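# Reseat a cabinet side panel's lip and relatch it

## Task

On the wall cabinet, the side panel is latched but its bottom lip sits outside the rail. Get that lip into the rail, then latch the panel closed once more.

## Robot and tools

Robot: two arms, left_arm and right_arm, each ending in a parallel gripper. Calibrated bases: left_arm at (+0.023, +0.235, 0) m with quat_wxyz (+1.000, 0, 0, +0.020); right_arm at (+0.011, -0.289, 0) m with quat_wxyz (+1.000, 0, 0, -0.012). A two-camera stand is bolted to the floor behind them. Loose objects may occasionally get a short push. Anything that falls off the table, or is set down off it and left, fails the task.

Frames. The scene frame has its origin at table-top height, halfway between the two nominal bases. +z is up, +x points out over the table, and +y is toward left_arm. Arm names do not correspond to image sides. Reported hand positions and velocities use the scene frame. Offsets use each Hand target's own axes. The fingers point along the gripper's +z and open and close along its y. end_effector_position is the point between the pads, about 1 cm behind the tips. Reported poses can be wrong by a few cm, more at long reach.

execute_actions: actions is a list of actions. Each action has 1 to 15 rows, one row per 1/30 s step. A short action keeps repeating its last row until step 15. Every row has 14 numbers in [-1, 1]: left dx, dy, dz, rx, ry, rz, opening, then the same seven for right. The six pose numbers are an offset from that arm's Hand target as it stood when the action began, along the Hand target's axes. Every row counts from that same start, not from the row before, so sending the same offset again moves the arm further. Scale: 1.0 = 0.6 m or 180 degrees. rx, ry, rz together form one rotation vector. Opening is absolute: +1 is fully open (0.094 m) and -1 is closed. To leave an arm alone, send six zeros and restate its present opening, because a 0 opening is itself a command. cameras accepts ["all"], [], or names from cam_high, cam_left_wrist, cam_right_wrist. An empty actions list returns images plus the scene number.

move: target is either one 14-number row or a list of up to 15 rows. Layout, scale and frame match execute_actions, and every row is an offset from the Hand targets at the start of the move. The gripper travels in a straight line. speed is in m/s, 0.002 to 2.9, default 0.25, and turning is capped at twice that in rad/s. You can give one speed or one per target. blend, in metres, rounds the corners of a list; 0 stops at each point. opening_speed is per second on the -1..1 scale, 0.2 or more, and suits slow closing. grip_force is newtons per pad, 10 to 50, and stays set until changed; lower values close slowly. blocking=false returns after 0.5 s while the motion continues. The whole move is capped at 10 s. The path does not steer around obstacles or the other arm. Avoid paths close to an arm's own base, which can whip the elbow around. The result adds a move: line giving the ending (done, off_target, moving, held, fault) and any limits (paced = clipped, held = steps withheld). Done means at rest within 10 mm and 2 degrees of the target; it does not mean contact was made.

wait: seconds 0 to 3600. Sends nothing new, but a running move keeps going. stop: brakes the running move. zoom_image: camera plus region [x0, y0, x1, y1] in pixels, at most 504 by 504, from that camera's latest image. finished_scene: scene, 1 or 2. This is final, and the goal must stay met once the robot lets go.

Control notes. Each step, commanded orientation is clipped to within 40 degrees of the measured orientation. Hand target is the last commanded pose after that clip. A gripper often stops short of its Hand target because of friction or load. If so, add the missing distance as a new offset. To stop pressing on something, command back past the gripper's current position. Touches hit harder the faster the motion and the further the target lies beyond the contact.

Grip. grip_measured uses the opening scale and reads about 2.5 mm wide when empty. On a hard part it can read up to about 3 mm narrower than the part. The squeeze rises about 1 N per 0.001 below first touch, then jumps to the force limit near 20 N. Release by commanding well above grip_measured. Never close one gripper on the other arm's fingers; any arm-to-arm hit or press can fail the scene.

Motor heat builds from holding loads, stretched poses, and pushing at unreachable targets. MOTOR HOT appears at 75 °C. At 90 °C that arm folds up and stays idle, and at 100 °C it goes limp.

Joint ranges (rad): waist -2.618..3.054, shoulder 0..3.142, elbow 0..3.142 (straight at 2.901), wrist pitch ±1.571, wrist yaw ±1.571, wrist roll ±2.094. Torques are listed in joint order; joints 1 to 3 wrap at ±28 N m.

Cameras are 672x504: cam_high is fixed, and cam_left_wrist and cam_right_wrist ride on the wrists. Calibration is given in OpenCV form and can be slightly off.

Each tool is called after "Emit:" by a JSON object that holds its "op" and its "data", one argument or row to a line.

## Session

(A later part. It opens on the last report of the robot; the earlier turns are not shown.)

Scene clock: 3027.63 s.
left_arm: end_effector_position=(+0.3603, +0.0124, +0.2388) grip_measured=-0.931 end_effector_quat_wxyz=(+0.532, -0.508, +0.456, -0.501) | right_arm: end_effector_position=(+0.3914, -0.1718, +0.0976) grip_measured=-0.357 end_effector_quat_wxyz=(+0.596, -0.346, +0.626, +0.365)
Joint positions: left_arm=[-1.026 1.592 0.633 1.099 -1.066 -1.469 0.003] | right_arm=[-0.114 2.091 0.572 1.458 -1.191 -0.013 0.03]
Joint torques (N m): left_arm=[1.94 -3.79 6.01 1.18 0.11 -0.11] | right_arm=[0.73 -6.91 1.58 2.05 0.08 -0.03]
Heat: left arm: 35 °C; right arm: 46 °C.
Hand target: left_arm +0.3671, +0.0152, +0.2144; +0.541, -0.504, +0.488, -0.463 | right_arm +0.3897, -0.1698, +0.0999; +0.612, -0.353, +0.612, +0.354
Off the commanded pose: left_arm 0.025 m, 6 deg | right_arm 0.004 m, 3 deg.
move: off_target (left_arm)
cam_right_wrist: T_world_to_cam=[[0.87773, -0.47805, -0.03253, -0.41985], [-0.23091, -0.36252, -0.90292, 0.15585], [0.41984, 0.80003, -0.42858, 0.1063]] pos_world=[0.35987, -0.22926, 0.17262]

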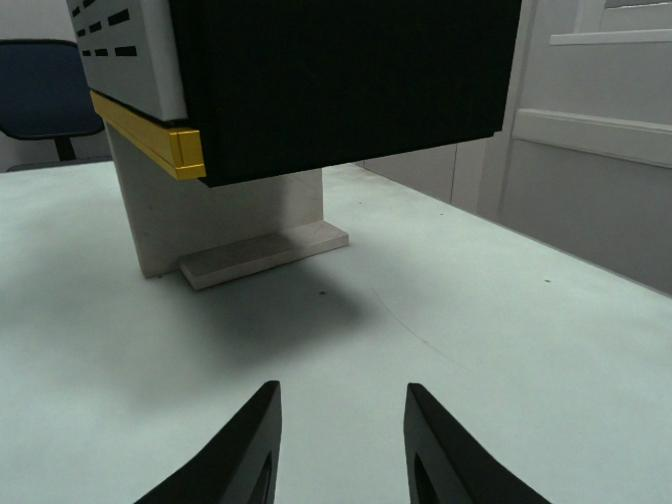

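Emit:
{"op": "move", "data": {
  "target": [-0.0015, -0.0265, 0.0105, -0.0083, 0, -0.0139, -1, 0, 0, 0, 0, 0, 0, -0.36],
  "speed": 0.05,
  "cameras": ["cam_left_wrist", "cam_right_wrist"]
}}

Emit:
{"op": "zoom_image", "data": {
  "camera": "cam_right_wrist",
  "region": [80, 70, 220, 190]
}}

Emit:
{"op": "zoom_image", "data": {
  "camera": "cam_left_wrist",
  "region": [552, 384, 672, 504]
}}

Scene clock: 3055.43 s.
left_arm: end_effector_position=(+0.3614, +0.0124, +0.2393) grip_measured=-0.931 end_effector_quat_wxyz=(+0.521, -0.519, +0.462, -0.495) | right_arm: end_effector_position=(+0.3914, -0.1718, +0.0976) grip_measured=-0.357 end_effector_quat_wxyz=(+0.596, -0.346, +0.626, +0.365)
Joint positions: left_arm=[-1.024 1.554 0.657 0.964 -1.067 -1.544 0.003] | right_arm=[-0.114 2.091 0.572 1.458 -1.191 -0.013 0.03]
Joint torques (N m): left_arm=[3.55 -5.37 9.2 0.97 0.27 -0.17] | right_arm=[0.73 -6.91 1.58 2.05 0.08 -0.02]
Heat: left arm: 34 °C; right arm: 46 °C.
Hand target: left_arm +0.3731, +0.0157, +0.2304; +0.525, -0.522, +0.482, -0.469 | right_arm +0.3897, -0.1698, +0.0999; +0.612, -0.353, +0.612, +0.354
Off the commanded pose: left_arm 0.015 m, 4 deg | right_arm 0.004 m, 3 deg.
move: off_target (left_arm)
cam_left_wrist: T_world_to_cam=[[-0.04313, 0.02751, 0.99869, -0.22205], [-0.31238, -0.94987, 0.01268, 0.16206], [0.94898, -0.31142, 0.04956, -0.2618]] pos_world=[0.28948, 0.07851, 0.23267]
cam_right_wrist: T_world_to_cam=[[0.87773, -0.47805, -0.03253, -0.41985], [-0.23091, -0.36252, -0.90292, 0.15585], [0.41984, 0.80003, -0.42858, 0.1063]] pos_world=[0.35987, -0.22926, 0.17262]

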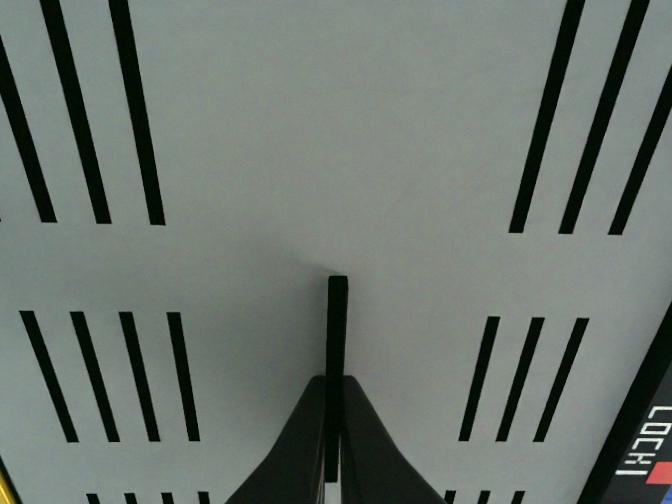

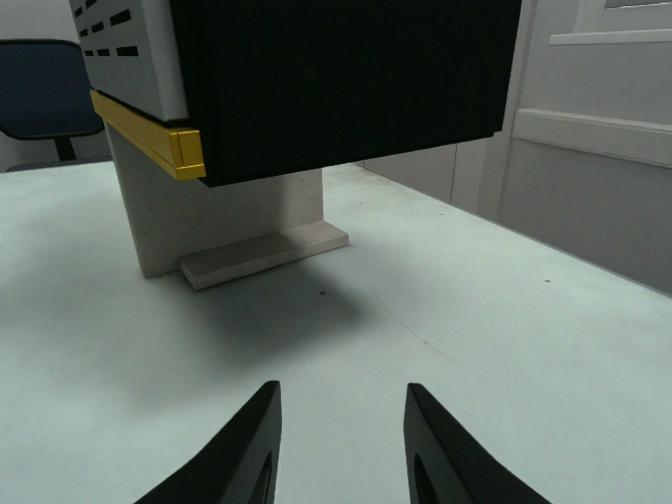

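Scaled by 3.600 from the camera's image (finer frame: 960x720).

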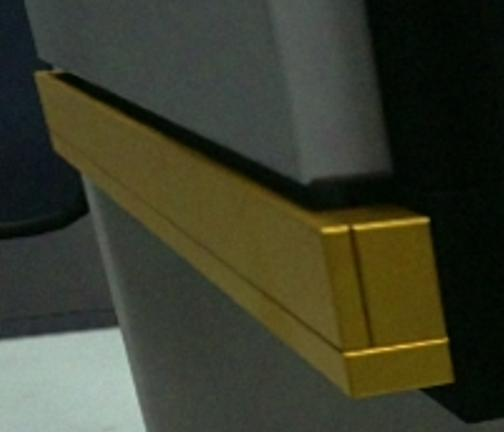

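Scaled by 4.200 from the camera's image (finer frame: 960x720).

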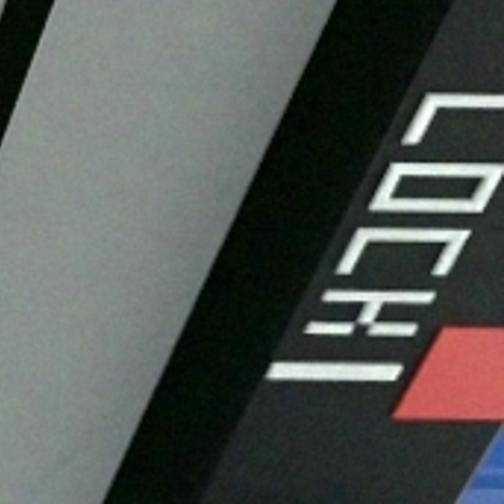

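Emit:
{"op": "move", "data": {
  "target": [
    [0, 0, 0, 0, 0, 0, -1, -0.2335, -0.0406, -0.1694, 0.0556, 0, 0, -0.36],
    [0, 0, 0, 0, 0, 0, -1, -0.5002, 0.0510, -0.0106, 0.2170, 0.1598, 0.0582, -0.36],
    [0, 0, 0, 0, 0, 0, -1, -0.4752, 0.1262, 0.1596, 0.2170, 0.1598, 0.0582, -0.36]
  ],
  "speed": 0.25,
  "blend": [0.03, 0.03, 0],
  "cameras": ["all"]
}}

Scene clock: 3136.90 s.
left_arm: end_effector_position=(+0.3615, +0.0124, +0.2392) grip_measured=-0.931 end_effector_quat_wxyz=(+0.521, -0.519, +0.463, -0.495) | right_arm: end_effector_position=(+0.3704, -0.0505, +0.3720) grip_measured=-0.357 end_effector_quat_wxyz=(+0.480, -0.158, +0.859, +0.084)
Joint positions: left_arm=[-1.024 1.554 0.657 0.963 -1.067 -1.544 0.003] | right_arm=[0.73 1.516 1.786 -0.852 0.296 0.181 0.03]
Joint torques (N m): left_arm=[3.54 -5.56 9.29 0.93 0.26 -0.2] | right_arm=[0.59 -5.45 9.03 1.51 0.2 0.12]
Heat: left arm: 38 °C; right arm: 45 °C.
Hand target: left_arm +0.3731, +0.0157, +0.2304; +0.525, -0.522, +0.483, -0.469 | right_arm +0.3722, -0.0492, +0.3851; +0.492, -0.150, +0.853, +0.087
Off the commanded pose: left_arm 0.015 m, 4 deg | right_arm 0.013 m, 2 deg.
move: off_target (right_arm)
cam_left_wrist: T_world_to_cam=[[-0.04269, 0.02725, 0.99872, -0.22216], [-0.31246, -0.94985, 0.01256, 0.1621], [0.94897, -0.31152, 0.04906, -0.26167]] pos_world=[0.28948, 0.07851, 0.23267]
cam_right_wrist: T_world_to_cam=[[0.37375, -0.9275, 0.00781, -0.18547], [-0.76582, -0.31333, -0.56155, 0.51638], [0.52328, 0.20389, -0.82741, 0.21565]] pos_world=[0.35193, -0.05419, 0.46985]

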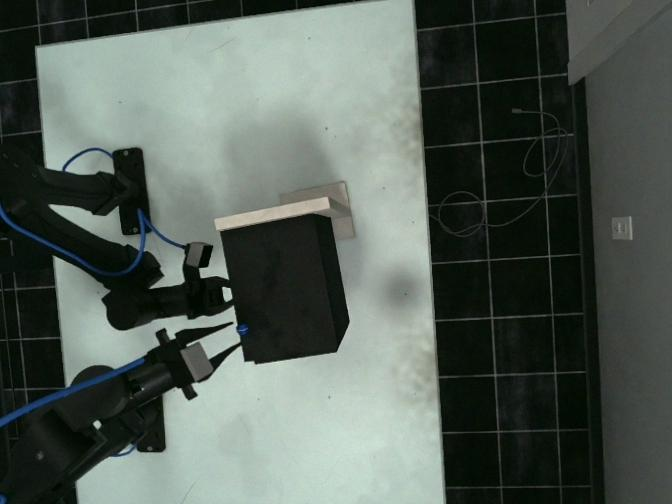

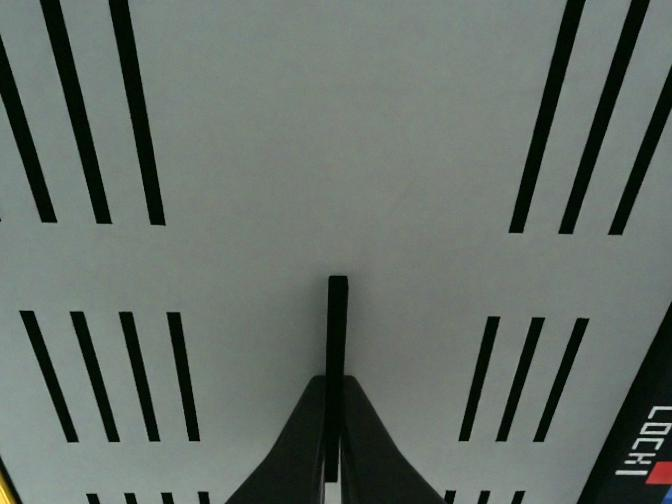

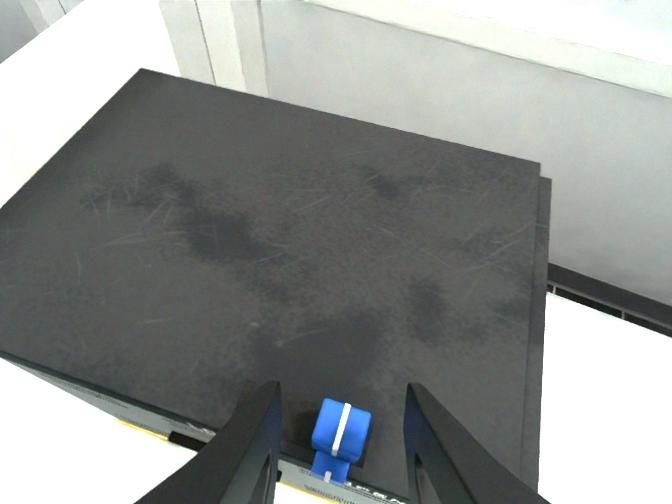

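Emit:
{"op": "zoom_image", "data": {
  "camera": "cam_right_wrist",
  "region": [100, 370, 420, 504]
}}

Scaled by 1.575 from the camera's image (finer frame: 960x720).

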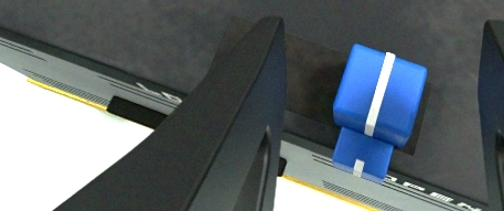

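Emit:
{"op": "zoom_image", "data": {
  "camera": "cam_right_wrist",
  "region": [20, 350, 220, 470]
}}

Emit:
{"op": "zoom_image", "data": {
  "camera": "cam_right_wrist",
  "region": [270, 384, 420, 504]
}}

Scaled by 2.520 from the camera's image (finer frame: 960x720).

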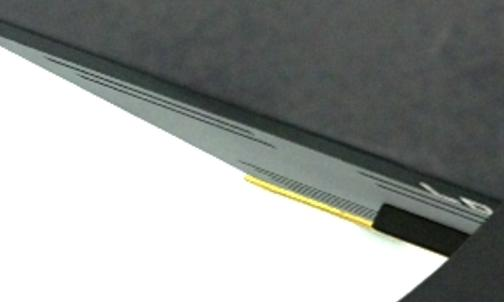

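Scaled by 3.360 from the camera's image (finer frame: 960x720).

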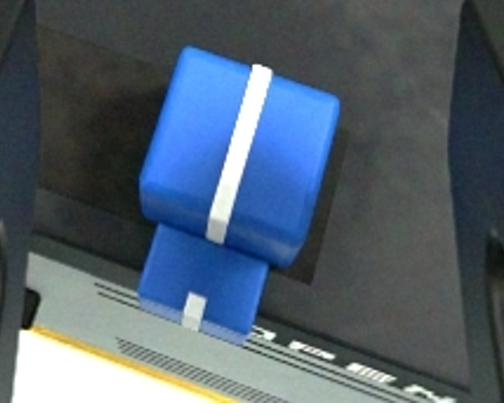

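Emit:
{"op": "move", "data": {
  "target": [0, 0, 0, 0, 0, 0, -1, 0.0375, 0, 0.0217, 0, 0, 0, -0.36],
  "speed": 0.08,
  "cameras": ["cam_right_wrist"]
}}

Scene clock: 3185.30 s.
left_arm: end_effector_position=(+0.3615, +0.0124, +0.2392) grip_measured=-0.931 end_effector_quat_wxyz=(+0.521, -0.519, +0.463, -0.495) | right_arm: end_effector_position=(+0.3772, -0.0451, +0.3473) grip_measured=-0.357 end_effector_quat_wxyz=(+0.475, -0.159, +0.862, +0.082)
Joint positions: left_arm=[-1.024 1.554 0.657 0.963 -1.067 -1.544 0.003] | right_arm=[0.73 1.513 1.685 -0.765 0.298 0.184 0.03]
Joint torques (N m): left_arm=[3.56 -5.61 9.29 0.93 0.28 -0.2] | right_arm=[0.57 -9.25 4.57 1.7 0.21 0.05]
Heat: left arm: 38 °C; right arm: 43 °C.
Hand target: left_arm +0.3731, +0.0157, +0.2304; +0.525, -0.522, +0.483, -0.469 | right_arm +0.3722, -0.0491, +0.3591; +0.492, -0.150, +0.853, +0.087
Off the commanded pose: left_arm 0.015 m, 4 deg | right_arm 0.014 m, 2 deg.
move: off_target (right_arm)
cam_right_wrist: T_world_to_cam=[[0.3715, -0.92837, 0.01056, -0.18294], [-0.77184, -0.31514, -0.55222, 0.50832], [0.516, 0.197, -0.83363, 0.19506]] pos_world=[0.35965, -0.04808, 0.44525]

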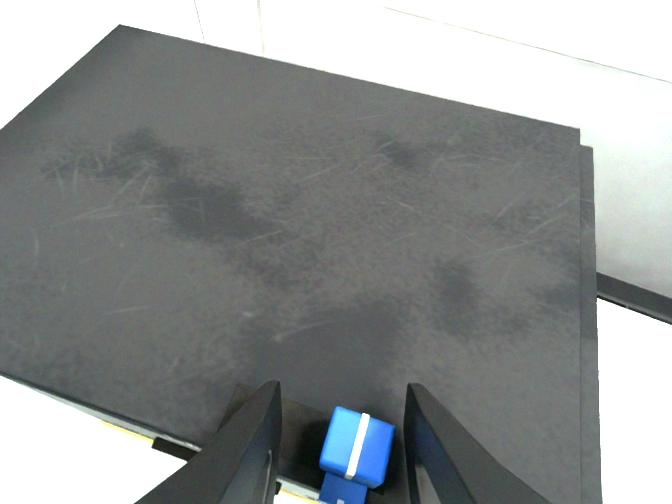

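Emit:
{"op": "move", "data": {
  "target": [0, 0, 0, 0, 0, 0, -1, -0.0061, 0.0577, 0.0105, 0, 0, 0, -0.36],
  "speed": 0.05,
  "cameras": ["cam_right_wrist"]
}}

Scene clock: 3200.67 s.
left_arm: end_effector_position=(+0.3615, +0.0124, +0.2392) grip_measured=-0.931 end_effector_quat_wxyz=(+0.521, -0.519, +0.463, -0.495) | right_arm: end_effector_position=(+0.3727, -0.0348, +0.3490) grip_measured=-0.357 end_effector_quat_wxyz=(+0.490, -0.138, +0.859, +0.054)
Joint positions: left_arm=[-1.024 1.554 0.657 0.963 -1.067 -1.544 0.003] | right_arm=[0.807 1.539 1.704 -0.769 0.435 0.235 0.03]
Joint torques (N m): left_arm=[3.52 -5.45 9.32 0.93 0.27 -0.19] | right_arm=[2.52 -5.46 9.18 1.56 -0.28 0.1]
Heat: left arm: 38 °C; right arm: 42 °C.
Hand target: left_arm +0.3731, +0.0157, +0.2304; +0.525, -0.522, +0.483, -0.469 | right_arm +0.3672, -0.0141, +0.3591; +0.492, -0.150, +0.853, +0.087
Off the commanded pose: left_arm 0.015 m, 4 deg | right_arm 0.024 m, 4 deg.
move: off_target (right_arm)
cam_right_wrist: T_world_to_cam=[[0.31134, -0.94935, 0.04243, -0.16118], [-0.77265, -0.27887, -0.5703, 0.51692], [0.55325, 0.14477, -0.82034, 0.17649]] pos_world=[0.35193, -0.03441, 0.44642]

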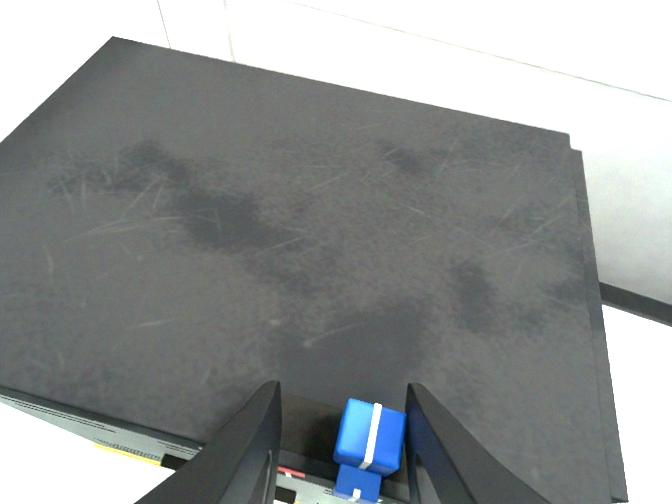

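Emit:
{"op": "move", "data": {
  "target": [0, 0, 0, 0, 0, 0, -1, -0.0043, 0.0288, 0.0075, 0, 0, 0, -0.36],
  "speed": 0.05,
  "cameras": ["cam_right_wrist"]
}}

Scene clock: 3217.63 s.
left_arm: end_effector_position=(+0.3615, +0.0124, +0.2392) grip_measured=-0.931 end_effector_quat_wxyz=(+0.521, -0.519, +0.463, -0.495) | right_arm: end_effector_position=(+0.3712, -0.0181, +0.3495) grip_measured=-0.357 end_effector_quat_wxyz=(+0.489, -0.139, +0.860, +0.052)
Joint positions: left_arm=[-1.024 1.554 0.657 0.963 -1.067 -1.544 0.003] | right_arm=[0.849 1.587 1.757 -0.788 0.472 0.26 0.03]
Joint torques (N m): left_arm=[3.54 -5.56 9.31 0.92 0.26 -0.2] | right_arm=[2.45 -5.78 9.17 1.59 -0.28 0.05]
Heat: left arm: 38 °C; right arm: 41 °C.
Hand target: left_arm +0.3731, +0.0157, +0.2304; +0.525, -0.522, +0.483, -0.469 | right_arm +0.3662, +0.0038, +0.3592; +0.492, -0.150, +0.853, +0.087
Off the commanded pose: left_arm 0.015 m, 4 deg | right_arm 0.024 m, 4 deg.
move: off_target (right_arm)
cam_right_wrist: T_world_to_cam=[[0.31064, -0.94939, 0.04655, -0.14608], [-0.7729, -0.28079, -0.56901, 0.52024], [0.55328, 0.14078, -0.82101, 0.17539]] pos_world=[0.35043, -0.0173, 0.44682]

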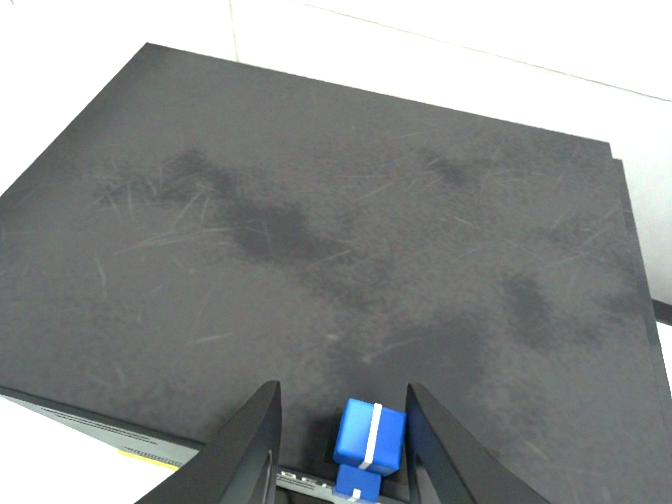

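Emit:
{"op": "zoom_image", "data": {
  "camera": "cam_right_wrist",
  "region": [270, 384, 420, 504]
}}

Emit:
{"op": "execute_actions", "data": {
  "actions": [],
  "cameras": ["cam_left_wrist"]
}}

Emit:
{"op": "zoom_image", "data": {
  "camera": "cam_left_wrist",
  "region": [552, 354, 672, 504]
}}

Scaled by 3.360 from the camera's image (finer frame: 960x720).

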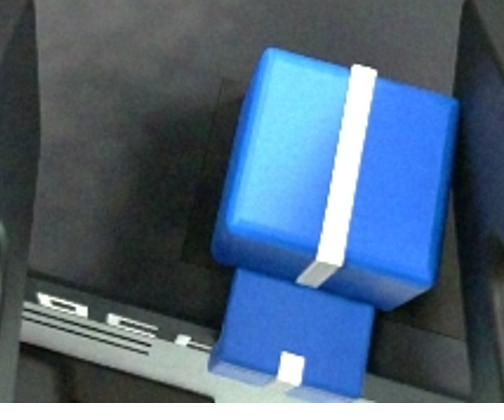

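Scene clock: 3227.93 s.
left_arm: end_effector_position=(+0.3615, +0.0124, +0.2392) grip_measured=-0.931 end_effector_quat_wxyz=(+0.521, -0.519, +0.463, -0.495) | right_arm: end_effector_position=(+0.3712, -0.0181, +0.3495) grip_measured=-0.357 end_effector_quat_wxyz=(+0.489, -0.138, +0.860, +0.052)
Joint positions: left_arm=[-1.024 1.554 0.657 0.963 -1.067 -1.544 0.003] | right_arm=[0.849 1.587 1.757 -0.788 0.472 0.26 0.03]
Joint velocities: within noise
Joint torques (N m): left_arm=[3.56 -5.49 9.31 0.91 0.28 -0.2] | right_arm=[2.45 -5.72 9.18 1.6 -0.29 0.09]
Heat: left arm: 38 °C; right arm: 41 °C.
Hand target: left_arm +0.3731, +0.0157, +0.2304; +0.525, -0.522, +0.483, -0.469 | right_arm +0.3662, +0.0038, +0.3592; +0.492, -0.150, +0.853, +0.087
Tool commands: left_gripper/opening=-1.0 right_gripper/opening=-0.36
Off the commanded pose: left_arm 0.015 m, 4 deg | right_arm 0.024 m, 4 deg.
camera_calibration:
cam_left_wrist: T_world_to_cam=[[-0.04269, 0.02725, 0.99872, -0.22216], [-0.31246, -0.94985, 0.01256, 0.1621], [0.94897, -0.31152, 0.04906, -0.26167]] pos_world=[0.28948, 0.07851, 0.23267]
Images, in order (width x height): cam_left_wrist 672x504.

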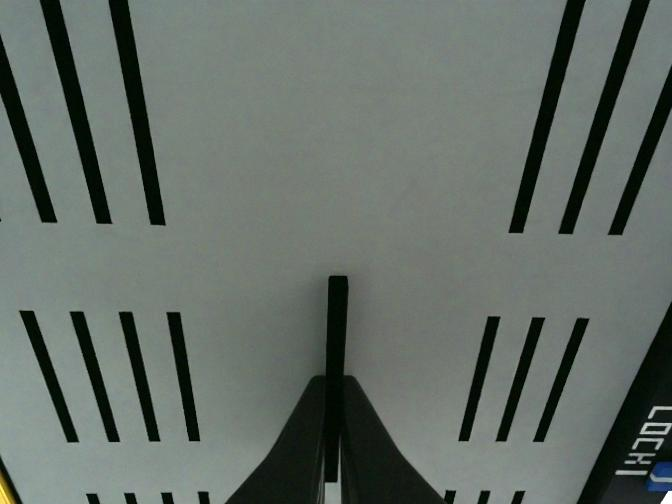

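Scaled by 3.360 from the camera's image (finer frame: 960x720).

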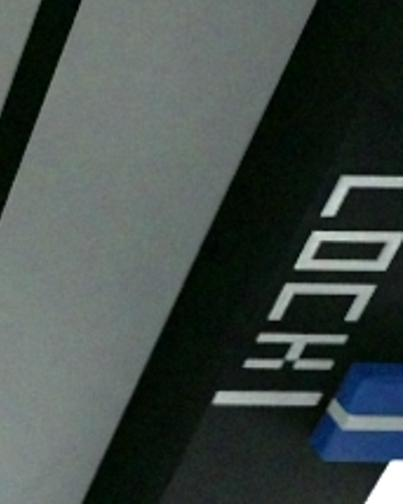

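Emit:
{"op": "move", "data": {
  "target": [
    [0, 0, 0, 0, 0, 0, -1, 0.0086, -0.047, -0.0148, 0, 0, 0, -0.36],
    [0, 0, 0, 0, 0, 0, -1, -0.0768, -0.0356, -0.1003, 0, 0, 0, -0.36]
  ],
  "speed": 0.1,
  "cameras": ["cam_right_wrist", "cam_left_wrist"]
}}

Emit:
{"op": "zoom_image", "data": {
  "camera": "cam_left_wrist",
  "region": [552, 354, 672, 504]
}}

Scene clock: 3256.37 s.
left_arm: end_effector_position=(+0.3615, +0.0124, +0.2392) grip_measured=-0.931 end_effector_quat_wxyz=(+0.521, -0.519, +0.463, -0.495) | right_arm: end_effector_position=(+0.3457, -0.0265, +0.4195) grip_measured=-0.357 end_effector_quat_wxyz=(+0.482, -0.158, +0.857, +0.085)
Joint positions: left_arm=[-1.024 1.554 0.657 0.963 -1.067 -1.544 0.003] | right_arm=[0.851 1.645 2.151 -1.106 0.397 0.251 0.03]
Joint torques (N m): left_arm=[3.49 -5.56 9.33 0.93 0.25 -0.19] | right_arm=[0.64 -5.79 7.91 1.49 0.27 0.09]
Heat: left arm: 38 °C; right arm: 41 °C.
Hand target: left_arm +0.3731, +0.0157, +0.2304; +0.525, -0.522, +0.483, -0.469 | right_arm +0.3462, -0.0261, +0.4291; +0.492, -0.150, +0.853, +0.087
Off the commanded pose: left_arm 0.015 m, 4 deg | right_arm 0.010 m, 2 deg.
move: done
cam_left_wrist: T_world_to_cam=[[-0.04269, 0.02725, 0.99872, -0.22216], [-0.31246, -0.94985, 0.01256, 0.1621], [0.94897, -0.31152, 0.04906, -0.26167]] pos_world=[0.28948, 0.07851, 0.23267]
cam_right_wrist: T_world_to_cam=[[0.3745, -0.92719, 0.0076, -0.1546], [-0.76256, -0.31265, -0.56635, 0.53257], [0.52749, 0.2063, -0.82413, 0.26009]] pos_world=[0.32682, -0.0305, 0.51715]
Images, in order (width x height): cam_left_wrist 672x504, cam_right_wrist 672x504.

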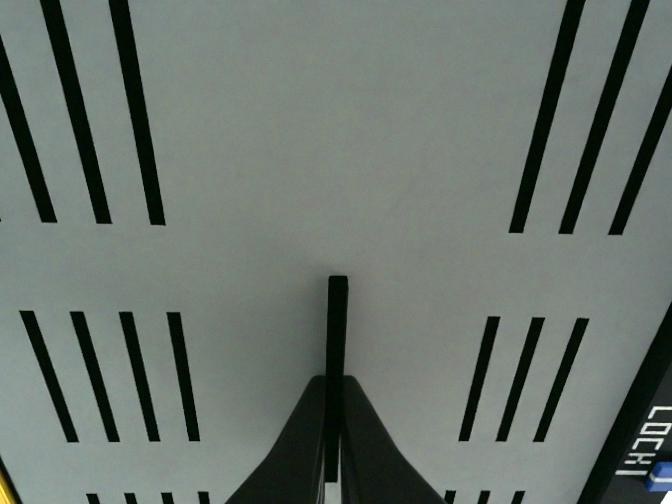

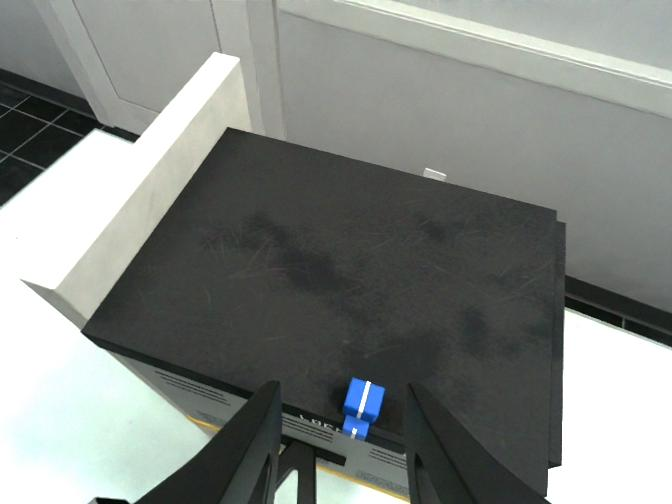

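Scaled by 3.360 from the camera's image (finer frame: 960x720).

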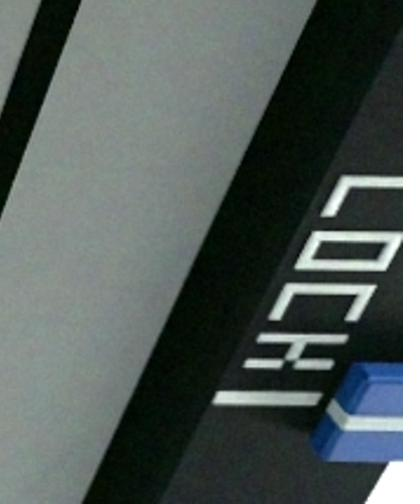

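Emit:
{"op": "zoom_image", "data": {
  "camera": "cam_right_wrist",
  "region": [80, 330, 280, 440]
}}

Emit:
{"op": "zoom_image", "data": {
  "camera": "cam_right_wrist",
  "region": [270, 370, 430, 504]
}}

Scaled by 2.520 from the camera's image (finer frame: 960x720).

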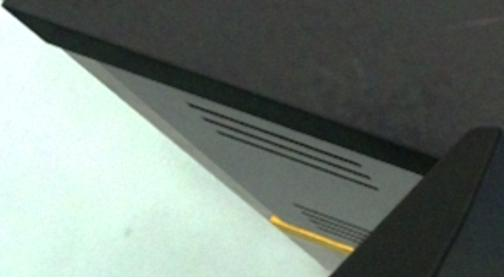

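Scaled by 3.150 from the camera's image (finer frame: 960x720).

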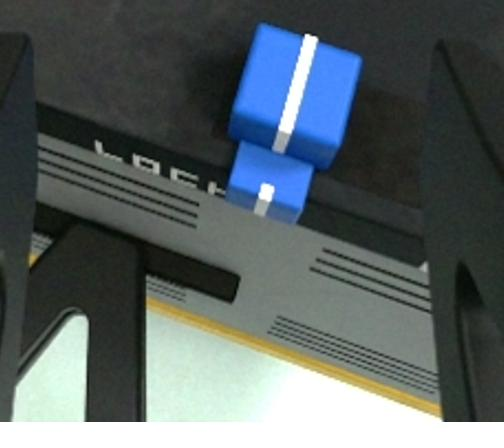

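Emit:
{"op": "move", "data": {
  "target": [0.0035, -0.0375, -0.0186, 0.0222, 0, -0.0244, -1, 0, 0, 0, 0, 0, 0, -0.36],
  "speed": 0.05,
  "cameras": ["cam_left_wrist"]
}}

Scene clock: 3294.60 s.
left_arm: end_effector_position=(+0.3610, +0.0124, +0.2408) grip_measured=-0.931 end_effector_quat_wxyz=(+0.523, -0.518, +0.462, -0.495) | right_arm: end_effector_position=(+0.3457, -0.0265, +0.4193) grip_measured=-0.357 end_effector_quat_wxyz=(+0.482, -0.158, +0.858, +0.085)
Joint positions: left_arm=[-1.025 1.553 0.657 0.972 -1.069 -1.533 0.003] | right_arm=[0.851 1.645 2.151 -1.107 0.397 0.252 0.03]
Joint torques (N m): left_arm=[0.17 -6.39 9.14 2.15 -0.08 0.09] | right_arm=[0.64 -5.81 7.92 1.47 0.27 0.06]
Heat: left arm: 39 °C; right arm: 39 °C.
Hand target: left_arm +0.3625, +0.0122, +0.2530; +0.524, -0.521, +0.445, -0.505 | right_arm +0.3462, -0.0261, +0.4291; +0.492, -0.150, +0.853, +0.087
Off the commanded pose: left_arm 0.012 m, 2 deg | right_arm 0.010 m, 2 deg.
move: off_target (left_arm)
cam_left_wrist: T_world_to_cam=[[-0.04712, 0.02378, 0.99861, -0.2222], [-0.31129, -0.95028, 0.00794, 0.16259], [0.94915, -0.31048, 0.05218, -0.26208]] pos_world=[0.28889, 0.07842, 0.23427]

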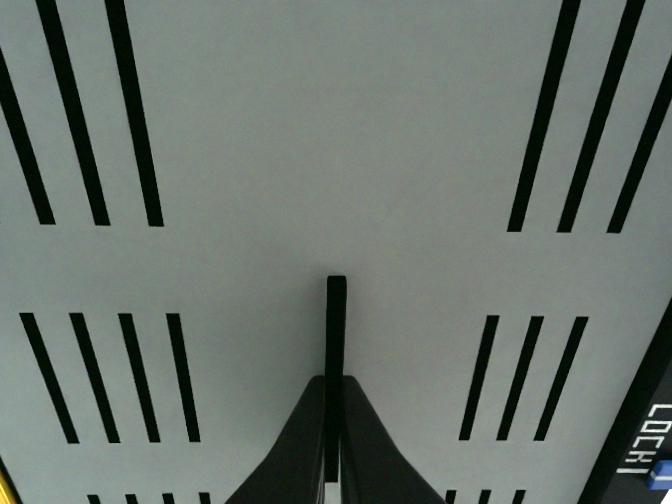

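Emit:
{"op": "move", "data": {
  "target": [0, 0, 0, 0, 0, 0, -0.3, 0, 0, 0, 0, 0, 0, -0.36],
  "opening_speed": 0.6,
  "cameras": ["cam_left_wrist", "cam_right_wrist"]
}}

Scene clock: 3305.20 s.
left_arm: end_effector_position=(+0.3606, +0.0125, +0.2456) grip_measured=-0.303 end_effector_quat_wxyz=(+0.520, -0.520, +0.452, -0.505) | right_arm: end_effector_position=(+0.3457, -0.0265, +0.4193) grip_measured=-0.357 end_effector_quat_wxyz=(+0.482, -0.158, +0.858, +0.085)
Joint positions: left_arm=[-1.026 1.553 0.657 1.003 -1.069 -1.532 0.033] | right_arm=[0.851 1.645 2.151 -1.107 0.397 0.252 0.03]
Joint torques (N m): left_arm=[0.27 -6.28 9.16 1.85 -0.05 0.12] | right_arm=[0.64 -5.78 7.92 1.47 0.27 0.07]
Heat: left arm: 39 °C; right arm: 39 °C.
Hand target: left_arm +0.3624, +0.0122, +0.2530; +0.524, -0.521, +0.446, -0.505 | right_arm +0.3462, -0.0261, +0.4291; +0.492, -0.150, +0.853, +0.087
Off the commanded pose: left_arm 0.008 m, 1 deg | right_arm 0.010 m, 2 deg.
move: done
cam_left_wrist: T_world_to_cam=[[-0.06379, 0.04853, 0.99678, -0.22081], [-0.31231, -0.94962, 0.02625, 0.1584], [0.94783, -0.30963, 0.07574, -0.26727]] pos_world=[0.28871, 0.07838, 0.23618]
cam_right_wrist: T_world_to_cam=[[0.37434, -0.92726, 0.00759, -0.15455], [-0.76299, -0.31266, -0.56577, 0.5323], [0.52699, 0.206, -0.82453, 0.26029]] pos_world=[0.32682, -0.03049, 0.51695]

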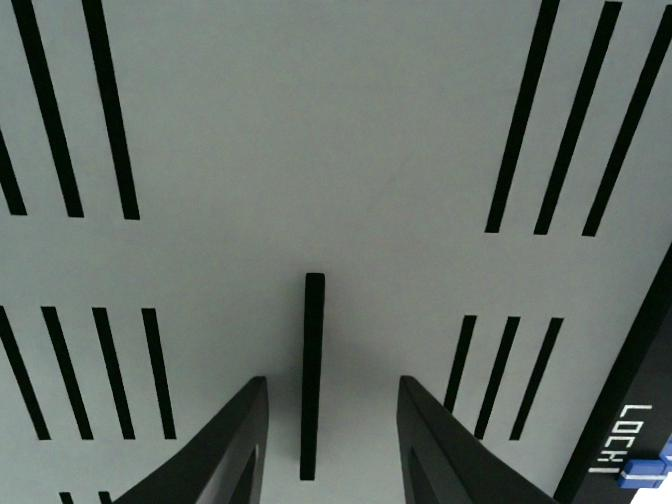

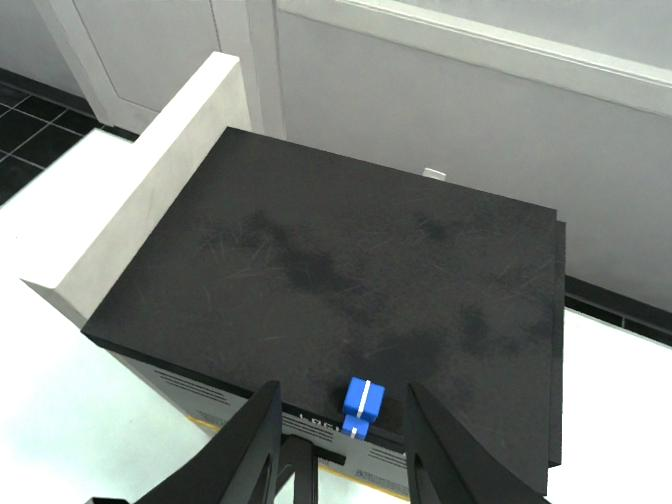

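Emit:
{"op": "move", "data": {
  "target": [0, 0, -0.12, 0, 0, 0, -0.3, 0, 0, 0, 0, 0, 0, -0.36],
  "speed": 0.1,
  "cameras": ["all"]
}}

Scene clock: 3313.47 s.
left_arm: end_effector_position=(+0.2941, +0.0008, +0.2498) grip_measured=-0.303 end_effector_quat_wxyz=(+0.515, -0.525, +0.441, -0.515) | right_arm: end_effector_position=(+0.3457, -0.0265, +0.4193) grip_measured=-0.357 end_effector_quat_wxyz=(+0.482, -0.158, +0.858, +0.085)
Joint positions: left_arm=[-1.261 1.499 0.578 1.148 -1.301 -1.438 0.033] | right_arm=[0.851 1.645 2.151 -1.107 0.397 0.252 0.03]
Joint torques (N m): left_arm=[-0.64 -6.52 5.63 1.67 -0.06 0.28] | right_arm=[0.64 -5.78 7.92 1.47 0.27 0.07]
Heat: left arm: 38 °C; right arm: 38 °C.
Hand target: left_arm +0.2909, +0.0052, +0.2486; +0.524, -0.521, +0.446, -0.505 | right_arm +0.3462, -0.0261, +0.4291; +0.492, -0.150, +0.853, +0.087
Off the commanded pose: left_arm 0.006 m, 2 deg | right_arm 0.010 m, 2 deg.
move: done
cam_left_wrist: T_world_to_cam=[[-0.07471, 0.07791, 0.99416, -0.22477], [-0.3133, -0.9483, 0.05078, 0.12063], [0.94671, -0.30767, 0.09526, -0.21276]] pos_world=[0.22243, 0.06645, 0.2376]
cam_right_wrist: T_world_to_cam=[[0.37434, -0.92726, 0.00759, -0.15455], [-0.76299, -0.31266, -0.56577, 0.5323], [0.52699, 0.206, -0.82453, 0.26029]] pos_world=[0.32682, -0.03049, 0.51695]

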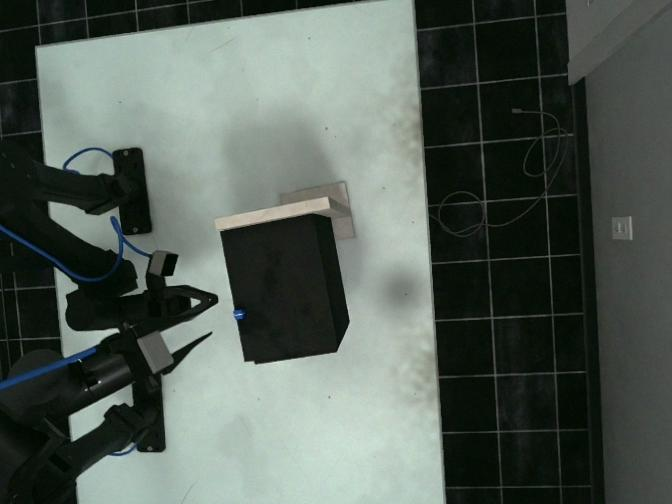

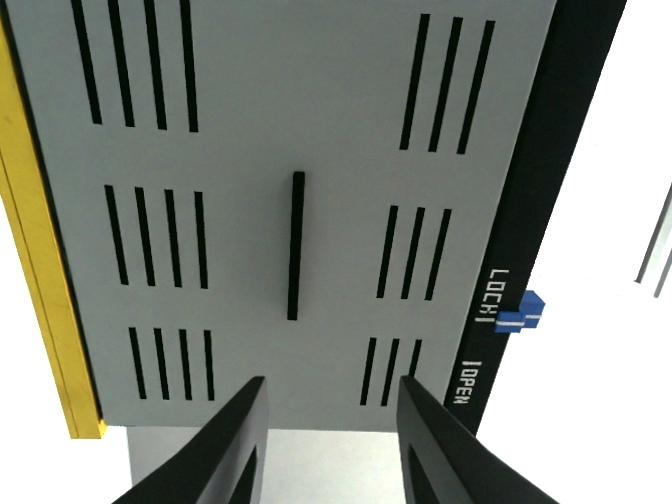

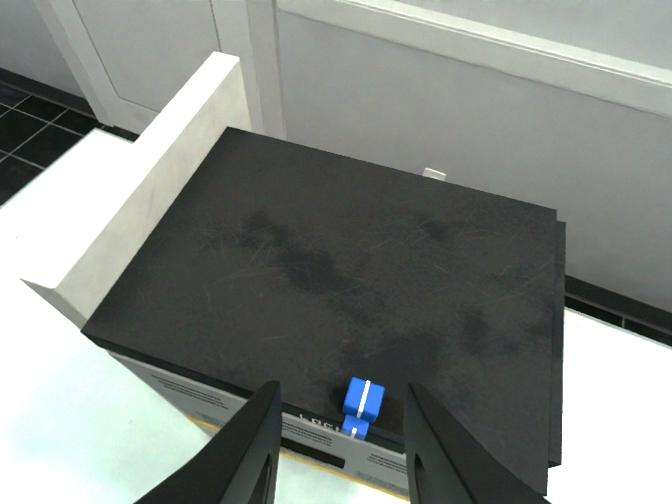

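Emit:
{"op": "zoom_image", "data": {
  "camera": "cam_left_wrist",
  "region": [440, 240, 560, 430]
}}

Emit:
{"op": "zoom_image", "data": {
  "camera": "cam_left_wrist",
  "region": [0, 250, 160, 450]
}}

Scaled by 2.653 from the camera's image (finer frame: 960x720).

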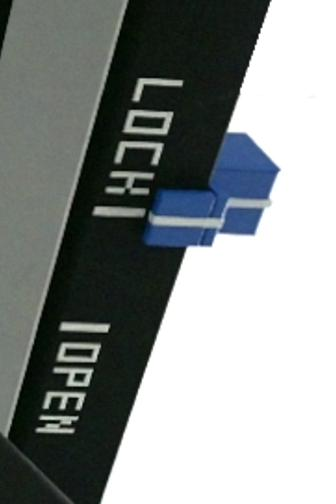

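Scaled by 2.520 from the camera's image (finer frame: 960x720).

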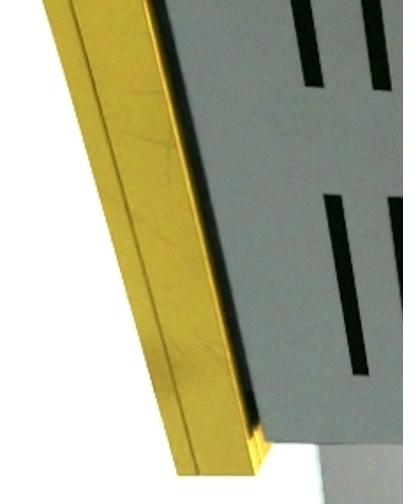

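Emit:
{"op": "finished_scene", "data": {
  "scene": 1
}}

The scene is finished: the task was done.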